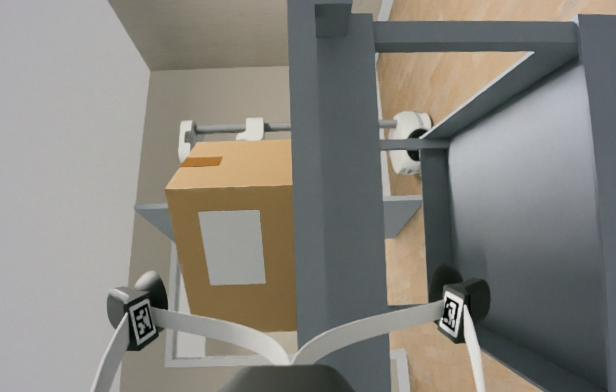

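Call:
move --blocking false --r1 '{"base":{"translate_m":0.10},"contact_limits":{"translate_m":0.2},"pace":"slow"}' --cameras '[]'

Call:
wait --seconds 3 --cameras '["r1_head_camera","r1_wrist_camera"]'

Scene clock: 512.07 s.
move: r1 moving
r1.base_odometry: x=-4.154 y=+3.020 heading=-0.494
r1.turned_by_wheels: +0.000
r1.turned_by_imu: +0.000
r1.base_tilt: forward=-1.6 right=+1.3
r1.lidar_m: 0.52 3.66 2.28 1.89 1.88 2.23 2.11 2.11 2.43 2.79 2.78 0.55
r1.base_status: translate_m moving
r1.joint_positions: lift_m=+0.690 arm_m=+0.000 wrist_yaw_rad=+0.003 wrist_pitch_rad=+0.002 wrist_roll_rad=+1.568 gripper_m=+0.140
r1.joint_status: not commanded
r1.measured_speeds: translate_m=+0.049 strafe_m=+0.000 rotate_rad=+0.000 lift_m=+0.000 arm_m=+0.000 wrist_yaw_rad=+0.000 wrist_pitch_rad=+0.000 wrist_roll_rad=+0.000
r1.motor_effort: lift_m=+24(24) arm_m=-4(4) wheel_0=+4(7) wheel_1=+3(6) wheel_2=-7(7)
r1.servo_current: wrist_yaw_rad=46(65) wrist_pitch_rad=39(46) wrist_roll_rad=46(52) gripper_m=46(46)
r1.contact_limits: translate_m 0.2
r1.hand_pose: x=+0.4596 y=-0.0866 z=+0.8672 quat_wxyz=(+0.708, +0.706, +0.002, +0.000) (m; r1's base frame)
r1.wrist_depth_mm: - - - - 410 407 410 / - - - - - 1863 - / - - - 683 - - - / - - 615 597 - - - / - - 647 640 382 - - / - 211 691 691 210 195 - / - - - 143 - 1983 -
r2: as last shown
r2.turned_by_imu: +0.000
r2.lidar_m: 1.15 0.34 0.31 3.25 3.42 1.57 - 2.10 1.57 1.49 1.56 1.22
r2.motor_effort: lift_m=+21(21) arm_m=-4(4) wheel_0=+14(14) wheel_1=+0(1) wheel_2=-6(6)
r2.servo_current: wrist_yaw_rad=46(72) wrist_pitch_rad=46(46) wrist_roll_rad=46(65) gripper_m=98(98)
r2.wrist_depth_mm: - - 244 164 240 239 237 / - - 245 164 242 240 238 / - - 246 169 244 242 240 / - - 248 169 245 244 241 / - - 250 169 245 244 242 / - - 185 170 246 246 244 / - - 251 - 248 247 246
pictures: none
No camera images: "cameras" was empty.

Scene clock: 513.83 s.
earlier move: r1 done
r1.base_odometry: x=-4.078 y=+2.978 heading=-0.494
r1.turned_by_wheels: +0.000
r1.turned_by_imu: +0.000
r1.base_tilt: forward=-1.6 right=+1.3
r1.lidar_m: 0.43 3.63 2.31 1.94 1.92 2.24 2.19 2.20 2.53 2.79 2.77 0.46
r1.base_status: done
r1.joint_positions: lift_m=+0.690 arm_m=+0.000 wrist_yaw_rad=+0.003 wrist_pitch_rad=+0.002 wrist_roll_rad=+1.568 gripper_m=+0.140
r1.joint_status: not commanded
r1.measured_speeds: all 0
r1.motor_effort: lift_m=+24(24) arm_m=-4(4) wheel_0=+3(8) wheel_1=+3(7) wheel_2=-3(7)
r1.servo_current: wrist_yaw_rad=39(72) wrist_pitch_rad=39(46) wrist_roll_rad=52(65) gripper_m=39(46)
r1.contact_limits: translate_m 0.2
r1.hand_pose: x=+0.4596 y=-0.0866 z=+0.8672 quat_wxyz=(+0.708, +0.706, +0.002, +0.000) (m; r1's base frame)
r1.wrist_depth_mm: - - - - 307 1708 1255 / - - - - 303 1863 - / - - 676 569 298 - - / - - 530 236 296 - - / - - 564 549 291 - - / - 209 591 229 191 193 - / - - - 142 285 1983 -
r2.base_odometry: x=-2.294 y=-2.385 heading=-2.114
r2.turned_by_wheels: +0.000
r2.turned_by_imu: +0.000
r2.base_tilt: forward=-0.7 right=+0.1
r2.lidar_m: 1.16 0.32 0.33 3.23 3.40 1.58 - 2.11 1.56 1.48 1.57 1.20
r2.base_status: not commanded
r2.joint_positions: lift_m=+0.860 arm_m=+0.000 wrist_yaw_rad=+1.585 wrist_pitch_rad=+0.003 wrist_roll_rad=+0.002 gripper_m=-0.019
r2.joint_status: not commanded
r2.measured_speeds: all 0
r2.motor_effort: lift_m=+21(21) arm_m=-4(4) wheel_0=+14(14) wheel_1=-1(1) wheel_2=-6(6)
r2.servo_current: wrist_yaw_rad=65(72) wrist_pitch_rad=46(46) wrist_roll_rad=52(65) gripper_m=98(104)
r2.hand_pose: x=+0.2543 y=+0.2896 z=+1.0369 quat_wxyz=(+0.702, +0.000, +0.002, +0.712) (m; r2's base frame)
r2.wrist_depth_mm: - - 244 163 240 238 237 / - - 246 164 242 239 239 / - - 246 168 242 241 240 / - - 249 169 245 242 241 / - - 250 169 246 244 242 / - - 185 169 246 247 245 / - - 253 - 248 246 246
wait: 1.77 of 3 s (r1 has come to rest)
pictures: r1_head_camera, r1_wrist_camera
Images, in order (width x height): r1_head_camera 420x560, r1_wrist_camera 616x392.

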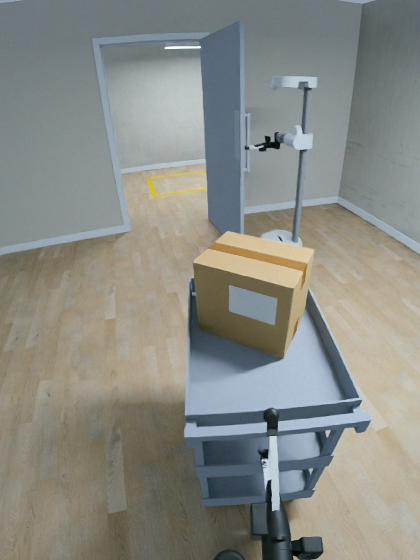

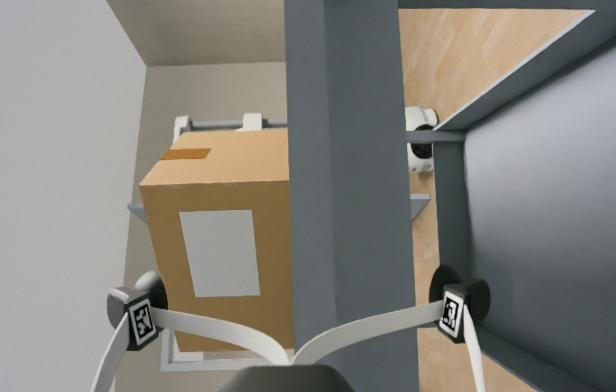

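Call:
move --blocking false --r1 '{"base":{"translate_m":0.045},"contact_limits":{"translate_m":0.2},"pace":"slow"}' --cameras '[]'

Call:
wait --seconds 2.5 --cameras '["r1_wrist_camera"]'

Scene clock: 519.13 s.
move: r1 moving
r1.base_odometry: x=-4.066 y=+2.973 heading=-0.494
r1.turned_by_wheels: +0.000
r1.turned_by_imu: +0.000
r1.base_tilt: forward=-1.6 right=+1.3
r1.lidar_m: 0.42 3.58 2.30 1.92 1.91 2.24 2.22 2.21 2.52 2.78 2.75 0.46
r1.base_status: translate_m moving
r1.joint_positions: lift_m=+0.690 arm_m=+0.000 wrist_yaw_rad=+0.003 wrist_pitch_rad=+0.002 wrist_roll_rad=+1.568 gripper_m=+0.140
r1.joint_status: not commanded
r1.measured_speeds: translate_m=+0.048 strafe_m=+0.001 rotate_rad=-0.001 lift_m=+0.000 arm_m=+0.000 wrist_yaw_rad=+0.000 wrist_pitch_rad=+0.000 wrist_roll_rad=+0.000
r1.motor_effort: lift_m=+24(24) arm_m=-4(4) wheel_0=+4(5) wheel_1=+4(6) wheel_2=-5(7)
r1.servo_current: wrist_yaw_rad=52(59) wrist_pitch_rad=46(46) wrist_roll_rad=52(52) gripper_m=46(52)
r1.contact_limits: translate_m 0.2
r1.hand_pose: x=+0.4596 y=-0.0866 z=+0.8672 quat_wxyz=(+0.708, +0.706, +0.002, +0.000) (m; r1's base frame)
r1.wrist_depth_mm: - - - - 294 1708 1255 / - - - - 290 1863 - / - - 654 559 289 - - / - - 517 504 286 - - / - - 554 539 279 - - / - 209 580 219 190 194 - / - - - 143 274 1808 -
r2: as last shown
r2.base_tilt: forward=-0.6 right=+0.0
r2.lidar_m: 1.14 0.33 0.33 3.26 3.41 1.58 - 2.10 1.56 1.49 1.57 1.21
r2.servo_current: wrist_yaw_rad=78(78) wrist_pitch_rad=39(52) wrist_roll_rad=46(59) gripper_m=91(104)
r2.wrist_depth_mm: - - 244 164 240 239 237 / - - 245 164 243 240 240 / - - 246 168 244 241 241 / - - 249 168 245 243 242 / - - 250 168 246 244 242 / - - 185 170 246 246 244 / - - 253 - 248 246 245
pictures: none
No camera images: "cameras" was empty.

Scene clock: 520.27 s.
earlier move: r1 done
r1.base_odometry: x=-4.038 y=+2.957 heading=-0.494
r1.turned_by_wheels: +0.000
r1.turned_by_imu: +0.000
r1.base_tilt: forward=-1.6 right=+1.3
r1.lidar_m: 0.37 3.57 2.33 1.97 1.93 2.25 2.24 2.22 2.55 2.74 2.76 0.45
r1.base_status: done
r1.joint_positions: lift_m=+0.690 arm_m=+0.000 wrist_yaw_rad=+0.003 wrist_pitch_rad=+0.002 wrist_roll_rad=+1.568 gripper_m=+0.140
r1.joint_status: not commanded
r1.measured_speeds: all 0
r1.motor_effort: lift_m=+24(24) arm_m=-4(4) wheel_0=+3(7) wheel_1=+2(6) wheel_2=-2(7)
r1.servo_current: wrist_yaw_rad=33(72) wrist_pitch_rad=46(52) wrist_roll_rad=59(59) gripper_m=46(52)
r1.contact_limits: translate_m 0.2
r1.hand_pose: x=+0.4596 y=-0.0866 z=+0.8672 quat_wxyz=(+0.708, +0.706, +0.002, +0.000) (m; r1's base frame)
r1.wrist_depth_mm: - - - 259 258 1756 1281 / - - - - 256 1756 - / - - 609 517 252 - - / - 492 480 473 250 - - / - - 508 504 247 - - / - 210 549 185 245 194 - / - - - 143 242 1708 -
r2.base_odometry: x=-2.294 y=-2.385 heading=-2.114
r2.turned_by_wheels: +0.000
r2.turned_by_imu: +0.000
r2.base_tilt: forward=-0.7 right=+0.1
r2.lidar_m: 1.17 0.32 0.31 3.26 3.43 1.58 - 2.10 1.56 1.47 1.57 1.20
r2.base_status: not commanded
r2.joint_positions: lift_m=+0.860 arm_m=+0.000 wrist_yaw_rad=+1.585 wrist_pitch_rad=+0.003 wrist_roll_rad=+0.002 gripper_m=-0.019
r2.joint_status: not commanded
r2.measured_speeds: all 0
r2.motor_effort: lift_m=+21(21) arm_m=-4(4) wheel_0=+14(14) wheel_1=-1(1) wheel_2=-6(6)
r2.servo_current: wrist_yaw_rad=65(78) wrist_pitch_rad=39(52) wrist_roll_rad=39(65) gripper_m=98(104)
r2.hand_pose: x=+0.2543 y=+0.2896 z=+1.0369 quat_wxyz=(+0.702, +0.000, +0.002, +0.712) (m; r2's base frame)
r2.wrist_depth_mm: - - 243 163 240 238 238 / - - 246 164 242 241 239 / - - 246 169 242 242 239 / - - 247 169 244 243 241 / - - 249 169 247 245 243 / - - 185 170 247 246 245 / - - 253 - 249 247 245
wait: 1.13 of 2.5 s (r1 has come to rest)
pictures: r1_wrist_camera
Images, in order (width x height): r1_wrist_camera 616x392.

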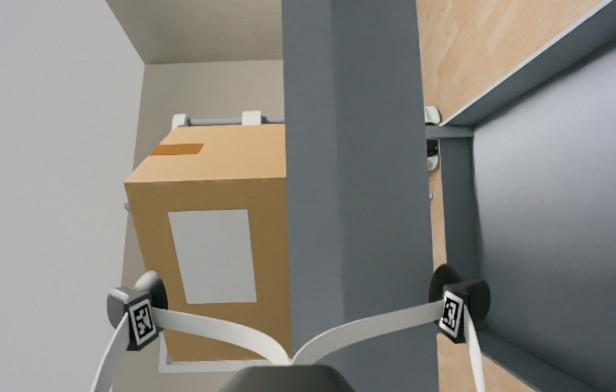

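Call:
move --blocking false --r1 '{"joints":{"gripper_m":-0.02}}' --cameras '[]'

Call:
wait --seconds 3 --cameras '["r1_wrist_camera"]'

Scene clock: 525.13 s.
move: r1 moving
r1.base_odometry: x=-4.038 y=+2.957 heading=-0.494
r1.turned_by_wheels: +0.000
r1.turned_by_imu: +0.000
r1.base_tilt: forward=-1.6 right=+1.3
r1.lidar_m: 0.39 3.55 2.35 1.96 1.92 2.25 2.25 2.24 2.57 2.77 2.76 0.42
r1.base_status: not commanded
r1.joint_positions: lift_m=+0.690 arm_m=+0.000 wrist_yaw_rad=+0.003 wrist_pitch_rad=+0.002 wrist_roll_rad=+1.568 gripper_m=+0.129
r1.joint_status: gripper_m moving
r1.measured_speeds: all 0
r1.motor_effort: lift_m=+24(24) arm_m=-4(4) wheel_0=+4(4) wheel_1=+2(3) wheel_2=-2(2)
r1.servo_current: wrist_yaw_rad=33(65) wrist_pitch_rad=39(52) wrist_roll_rad=52(65) gripper_m=98(98)
r1.contact_limits: translate_m 0.2
r1.hand_pose: x=+0.4596 y=-0.0866 z=+0.8672 quat_wxyz=(+0.708, +0.706, +0.002, +0.000) (m; r1's base frame)
r1.wrist_depth_mm: - - - 260 258 1756 1281 / - - - - 257 1756 - / - - 603 517 253 - - / - 488 477 477 252 - - / - - 512 500 247 - - / - 211 544 185 244 197 - / - - - 147 242 627 -
r2: as last shown
r2.base_tilt: forward=-0.7 right=+0.0
r2.lidar_m: 1.15 0.33 0.33 3.25 3.41 1.58 - 2.10 1.56 1.49 1.57 1.21
r2.servo_current: wrist_yaw_rad=65(72) wrist_pitch_rad=39(52) wrist_roll_rad=52(59) gripper_m=98(104)
r2.wrist_depth_mm: - - 244 163 240 239 237 / - - 246 165 241 240 239 / - - 247 168 242 241 240 / - - 248 168 245 243 241 / - - 250 169 246 244 242 / - - 186 170 246 245 244 / - - 253 - 250 247 246
pictures: none
No camera images: "cameras" was empty.

Scene clock: 527.07 s.
earlier move: r1 done
r1.base_odometry: x=-4.038 y=+2.957 heading=-0.494
r1.turned_by_wheels: +0.000
r1.turned_by_imu: +0.000
r1.base_tilt: forward=-1.6 right=+1.3
r1.lidar_m: 0.39 3.57 2.30 1.98 1.91 2.25 2.24 2.24 2.57 2.75 2.75 0.44
r1.base_status: not commanded
r1.joint_positions: lift_m=+0.690 arm_m=+0.000 wrist_yaw_rad=+0.003 wrist_pitch_rad=+0.007 wrist_roll_rad=+1.568 gripper_m=-0.019
r1.joint_status: all done
r1.measured_speeds: all 0
r1.motor_effort: lift_m=+24(24) arm_m=-4(4) wheel_0=+3(4) wheel_1=+2(3) wheel_2=-1(2)
r1.servo_current: wrist_yaw_rad=52(72) wrist_pitch_rad=52(59) wrist_roll_rad=59(65) gripper_m=72(163)
r1.contact_limits: translate_m 0.2
r1.hand_pose: x=+0.4596 y=-0.0866 z=+0.8658 quat_wxyz=(+0.708, +0.706, +0.003, -0.001) (m; r1's base frame)
r1.wrist_depth_mm: - - - 252 251 1756 1229 / - - - 249 249 1808 - / - - 569 246 247 - - / - 477 477 242 244 - - / - 525 508 181 240 - - / - - 191 198 182 - - / - - 597 136 235 144 -
r2.base_odometry: x=-2.294 y=-2.385 heading=-2.114
r2.turned_by_wheels: +0.000
r2.turned_by_imu: +0.000
r2.base_tilt: forward=-0.6 right=+0.1
r2.lidar_m: 1.16 0.33 0.34 3.26 3.38 1.56 - 2.12 1.55 1.50 1.55 1.23
r2.base_status: not commanded
r2.joint_positions: lift_m=+0.860 arm_m=+0.000 wrist_yaw_rad=+1.585 wrist_pitch_rad=+0.003 wrist_roll_rad=+0.002 gripper_m=-0.019
r2.joint_status: not commanded
r2.measured_speeds: all 0
r2.motor_effort: lift_m=+21(21) arm_m=-3(4) wheel_0=+14(14) wheel_1=-1(1) wheel_2=-5(6)
r2.servo_current: wrist_yaw_rad=52(78) wrist_pitch_rad=46(52) wrist_roll_rad=52(59) gripper_m=91(104)
r2.hand_pose: x=+0.2543 y=+0.2896 z=+1.0369 quat_wxyz=(+0.702, +0.000, +0.002, +0.712) (m; r2's base frame)
r2.wrist_depth_mm: - - 243 164 240 239 237 / - - 247 164 242 241 238 / - - 247 168 244 241 241 / - - 248 168 244 242 242 / - - 250 169 247 244 243 / - - 186 169 247 246 244 / - - 251 - 249 245 246
wait: 1.93 of 3 s (r1 has come to rest)
pictures: r1_wrist_camera
Images, in order (width x height): r1_wrist_camera 616x392.

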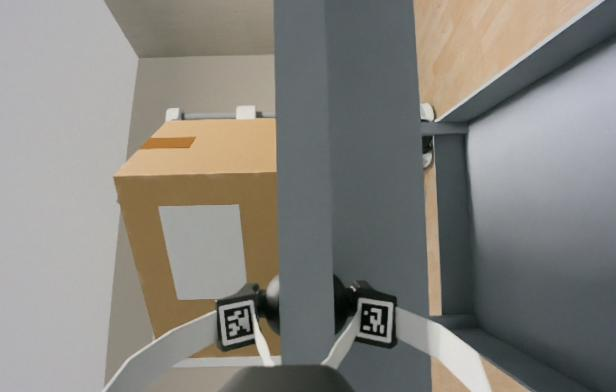

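Call:
move --blocking false --r1 '{"base":{"strafe_m":-0.06,"translate_m":0.06},"contact_limits":{"translate_m":0.4,"strafe_m":0.3},"pace":"slow"}' --cameras '[]'

Call:
wait --seconds 3 --cameras '["r1_wrist_camera","r1_head_camera"]'

r1: "contact_limits": translate_m and strafe_m are given together and make one move, which takes one limit: state it under one of them only
Scene clock: 542.87 s.
r1.base_odometry: x=-4.038 y=+2.957 heading=-0.494
r1.turned_by_wheels: +0.000
r1.turned_by_imu: +0.000
r1.base_tilt: forward=-1.6 right=+1.2
r1.lidar_m: 0.37 3.55 2.33 1.97 1.93 2.24 2.23 2.23 2.56 2.75 2.74 0.44
r1.base_status: not commanded
r1.joint_positions: lift_m=+0.690 arm_m=+0.000 wrist_yaw_rad=+0.003 wrist_pitch_rad=+0.007 wrist_roll_rad=+1.568 gripper_m=-0.019
r1.joint_status: all done
r1.measured_speeds: all 0
r1.motor_effort: lift_m=+24(24) arm_m=-4(4) wheel_0=+2(4) wheel_1=+2(3) wheel_2=-1(2)
r1.servo_current: wrist_yaw_rad=52(72) wrist_pitch_rad=46(59) wrist_roll_rad=52(65) gripper_m=65(163)
r1.contact_limits: translate_m 0.2
r1.hand_pose: x=+0.4596 y=-0.0866 z=+0.8658 quat_wxyz=(+0.708, +0.706, +0.003, -0.001) (m; r1's base frame)
r1.wrist_depth_mm: - - - 252 252 1708 1255 / - - - 249 248 1863 - / - - 569 244 247 - - / - 477 473 241 245 - - / - 521 512 181 240 - - / - - 192 198 182 - - / - - 603 136 236 144 -
r2.base_odometry: x=-2.294 y=-2.385 heading=-2.114
r2.turned_by_wheels: +0.000
r2.turned_by_imu: +0.000
r2.base_tilt: forward=-0.7 right=+0.1
r2.lidar_m: 1.17 0.33 0.32 3.26 3.38 1.58 - 2.14 1.52 1.48 1.58 1.20
r2.base_status: not commanded
r2.joint_positions: lift_m=+0.860 arm_m=+0.000 wrist_yaw_rad=+1.585 wrist_pitch_rad=+0.003 wrist_roll_rad=+0.002 gripper_m=-0.019
r2.joint_status: not commanded
r2.measured_speeds: all 0
r2.motor_effort: lift_m=+21(21) arm_m=-4(4) wheel_0=+14(14) wheel_1=-1(1) wheel_2=-6(6)
r2.servo_current: wrist_yaw_rad=59(78) wrist_pitch_rad=46(52) wrist_roll_rad=39(59) gripper_m=98(104)
r2.hand_pose: x=+0.2543 y=+0.2896 z=+1.0369 quat_wxyz=(+0.702, +0.000, +0.002, +0.712) (m; r2's base frame)
r2.wrist_depth_mm: - - 245 164 241 239 237 / - - 244 165 243 240 239 / - - 247 168 243 241 240 / - - 248 168 245 243 241 / - - 251 168 246 243 243 / - - 185 170 246 245 244 / - - 252 - 248 246 245
pictures: none

not run: a call was refused earlier in this reply.

Call:
move --blocking false --r1 '{"base":{"strafe_m":-0.06,"translate_m":0.06},"contact_limits":{"translate_m":0.4},"pace":"slow"}' --cameras '[]'

Call:
wait --seconds 3 --cameras '["r1_wrist_camera","r1_head_camera"]'

Scene clock: 548.47 s.
move: r1 moving
r1.base_odometry: x=-4.034 y=+2.945 heading=-0.494
r1.turned_by_wheels: +0.000
r1.turned_by_imu: +0.000
r1.base_tilt: forward=-1.6 right=+1.3
r1.lidar_m: 0.38 3.55 2.32 1.98 1.93 2.24 2.27 2.24 2.58 2.75 2.74 0.43
r1.base_status: translate_m moving; strafe_m moving
r1.joint_positions: lift_m=+0.690 arm_m=+0.000 wrist_yaw_rad=+0.003 wrist_pitch_rad=+0.007 wrist_roll_rad=+1.568 gripper_m=-0.019
r1.joint_status: not commanded
r1.measured_speeds: translate_m=+0.033 strafe_m=-0.034 rotate_rad=-0.001 lift_m=+0.000 arm_m=+0.000 wrist_yaw_rad=+0.000 wrist_pitch_rad=+0.002 wrist_roll_rad=+0.001
r1.motor_effort: lift_m=+24(24) arm_m=-1(4) wheel_0=+9(9) wheel_1=-4(6) wheel_2=-7(7)
r1.servo_current: wrist_yaw_rad=46(52) wrist_pitch_rad=46(59) wrist_roll_rad=46(52) gripper_m=52(72)
r1.contact_limits: translate_m 0.4
r1.hand_pose: x=+0.4595 y=-0.0866 z=+0.8658 quat_wxyz=(+0.708, +0.706, +0.003, -0.001) (m; r1's base frame)
r1.wrist_depth_mm: - - - 240 242 1708 1255 / - - - - 240 1661 - / - - 554 236 236 - - / - 469 466 235 236 - - / - 517 504 232 234 - - / - - 211 171 184 - - / - - 181 129 229 138 -
r2.base_odometry: x=-2.294 y=-2.385 heading=-2.114
r2.turned_by_wheels: +0.000
r2.turned_by_imu: +0.000
r2.base_tilt: forward=-0.7 right=+0.0
r2.lidar_m: 1.17 0.33 0.33 3.26 3.40 1.58 - 2.12 1.57 1.49 1.57 1.23
r2.base_status: not commanded
r2.joint_positions: lift_m=+0.860 arm_m=+0.000 wrist_yaw_rad=+1.585 wrist_pitch_rad=+0.003 wrist_roll_rad=+0.002 gripper_m=-0.019
r2.joint_status: not commanded
r2.measured_speeds: all 0
r2.motor_effort: lift_m=+21(21) arm_m=-4(4) wheel_0=+14(15) wheel_1=-1(1) wheel_2=-6(6)
r2.servo_current: wrist_yaw_rad=65(72) wrist_pitch_rad=39(52) wrist_roll_rad=39(59) gripper_m=91(98)
r2.hand_pose: x=+0.2543 y=+0.2896 z=+1.0369 quat_wxyz=(+0.702, +0.000, +0.002, +0.712) (m; r2's base frame)
r2.wrist_depth_mm: - - 244 164 241 238 238 / - - 246 164 242 240 238 / - - 246 168 242 241 240 / - - 249 168 244 243 241 / - - 249 169 246 244 243 / - - 185 170 247 246 244 / - - 253 - 249 246 246
pictures: none
No camera images: "cameras" was empty.

Scene clock: 550.07 s.
earlier move: r1 done
r1.base_odometry: x=-4.014 y=+2.876 heading=-0.494
r1.turned_by_wheels: +0.000
r1.turned_by_imu: +0.000
r1.base_tilt: forward=-1.6 right=+1.2
r1.lidar_m: 0.37 3.53 2.41 2.04 2.00 2.33 2.28 2.28 2.64 2.69 2.69 0.45
r1.base_status: done
r1.joint_positions: lift_m=+0.690 arm_m=+0.000 wrist_yaw_rad=+0.003 wrist_pitch_rad=+0.008 wrist_roll_rad=+1.568 gripper_m=-0.019
r1.joint_status: not commanded
r1.measured_speeds: all 0
r1.motor_effort: lift_m=+24(24) arm_m=+4(4) wheel_0=+3(14) wheel_1=-2(6) wheel_2=-4(9)
r1.servo_current: wrist_yaw_rad=46(78) wrist_pitch_rad=59(65) wrist_roll_rad=20(65) gripper_m=59(72)
r1.contact_limits: translate_m 0.4
r1.hand_pose: x=+0.4595 y=-0.0866 z=+0.8653 quat_wxyz=(+0.708, +0.706, +0.004, -0.002) (m; r1's base frame)
r1.wrist_depth_mm: - - - 256 258 1708 1205 / - - - 250 252 1756 - / - - - 244 246 - - / - 484 473 238 241 - - / - 496 488 177 236 - - / - - 508 173 183 - - / - - 180 136 226 128 -
r2.base_odometry: x=-2.294 y=-2.385 heading=-2.114
r2.turned_by_wheels: +0.000
r2.turned_by_imu: +0.000
r2.base_tilt: forward=-0.7 right=+0.1
r2.lidar_m: 1.16 0.34 0.29 3.23 3.41 1.52 - 2.11 1.55 1.49 1.58 1.20
r2.base_status: not commanded
r2.joint_positions: lift_m=+0.860 arm_m=+0.000 wrist_yaw_rad=+1.585 wrist_pitch_rad=+0.003 wrist_roll_rad=+0.002 gripper_m=-0.019
r2.joint_status: not commanded
r2.measured_speeds: all 0
r2.motor_effort: lift_m=+21(21) arm_m=-4(4) wheel_0=+14(15) wheel_1=-1(1) wheel_2=-5(6)
r2.servo_current: wrist_yaw_rad=72(72) wrist_pitch_rad=39(52) wrist_roll_rad=52(59) gripper_m=98(98)
r2.hand_pose: x=+0.2543 y=+0.2896 z=+1.0369 quat_wxyz=(+0.702, +0.000, +0.002, +0.712) (m; r2's base frame)
r2.wrist_depth_mm: - - 244 164 240 239 238 / - - 246 164 242 240 238 / - - 247 168 243 241 239 / - - 249 169 245 243 241 / - - 249 169 246 244 242 / - - 185 169 246 246 244 / - - 253 - 249 247 246
wait: 1.60 of 3 s (r1 has come to rest)
pictures: r1_head_camera, r1_wrist_camera
Images, in order (width x height): r1_head_camera 420x560, r1_wrist_camera 616x392.

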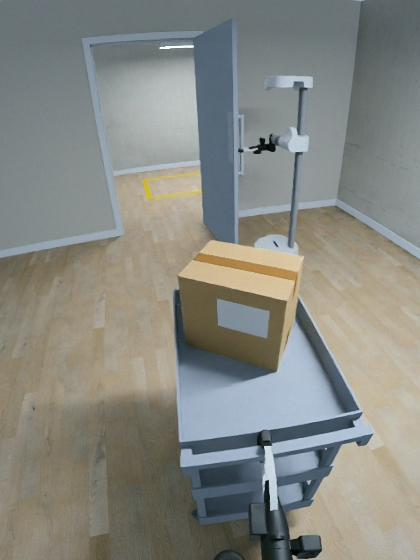

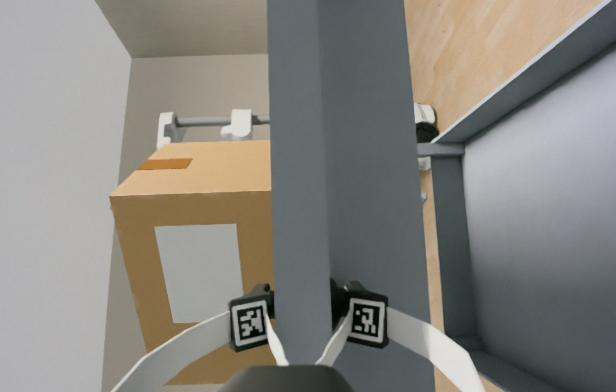

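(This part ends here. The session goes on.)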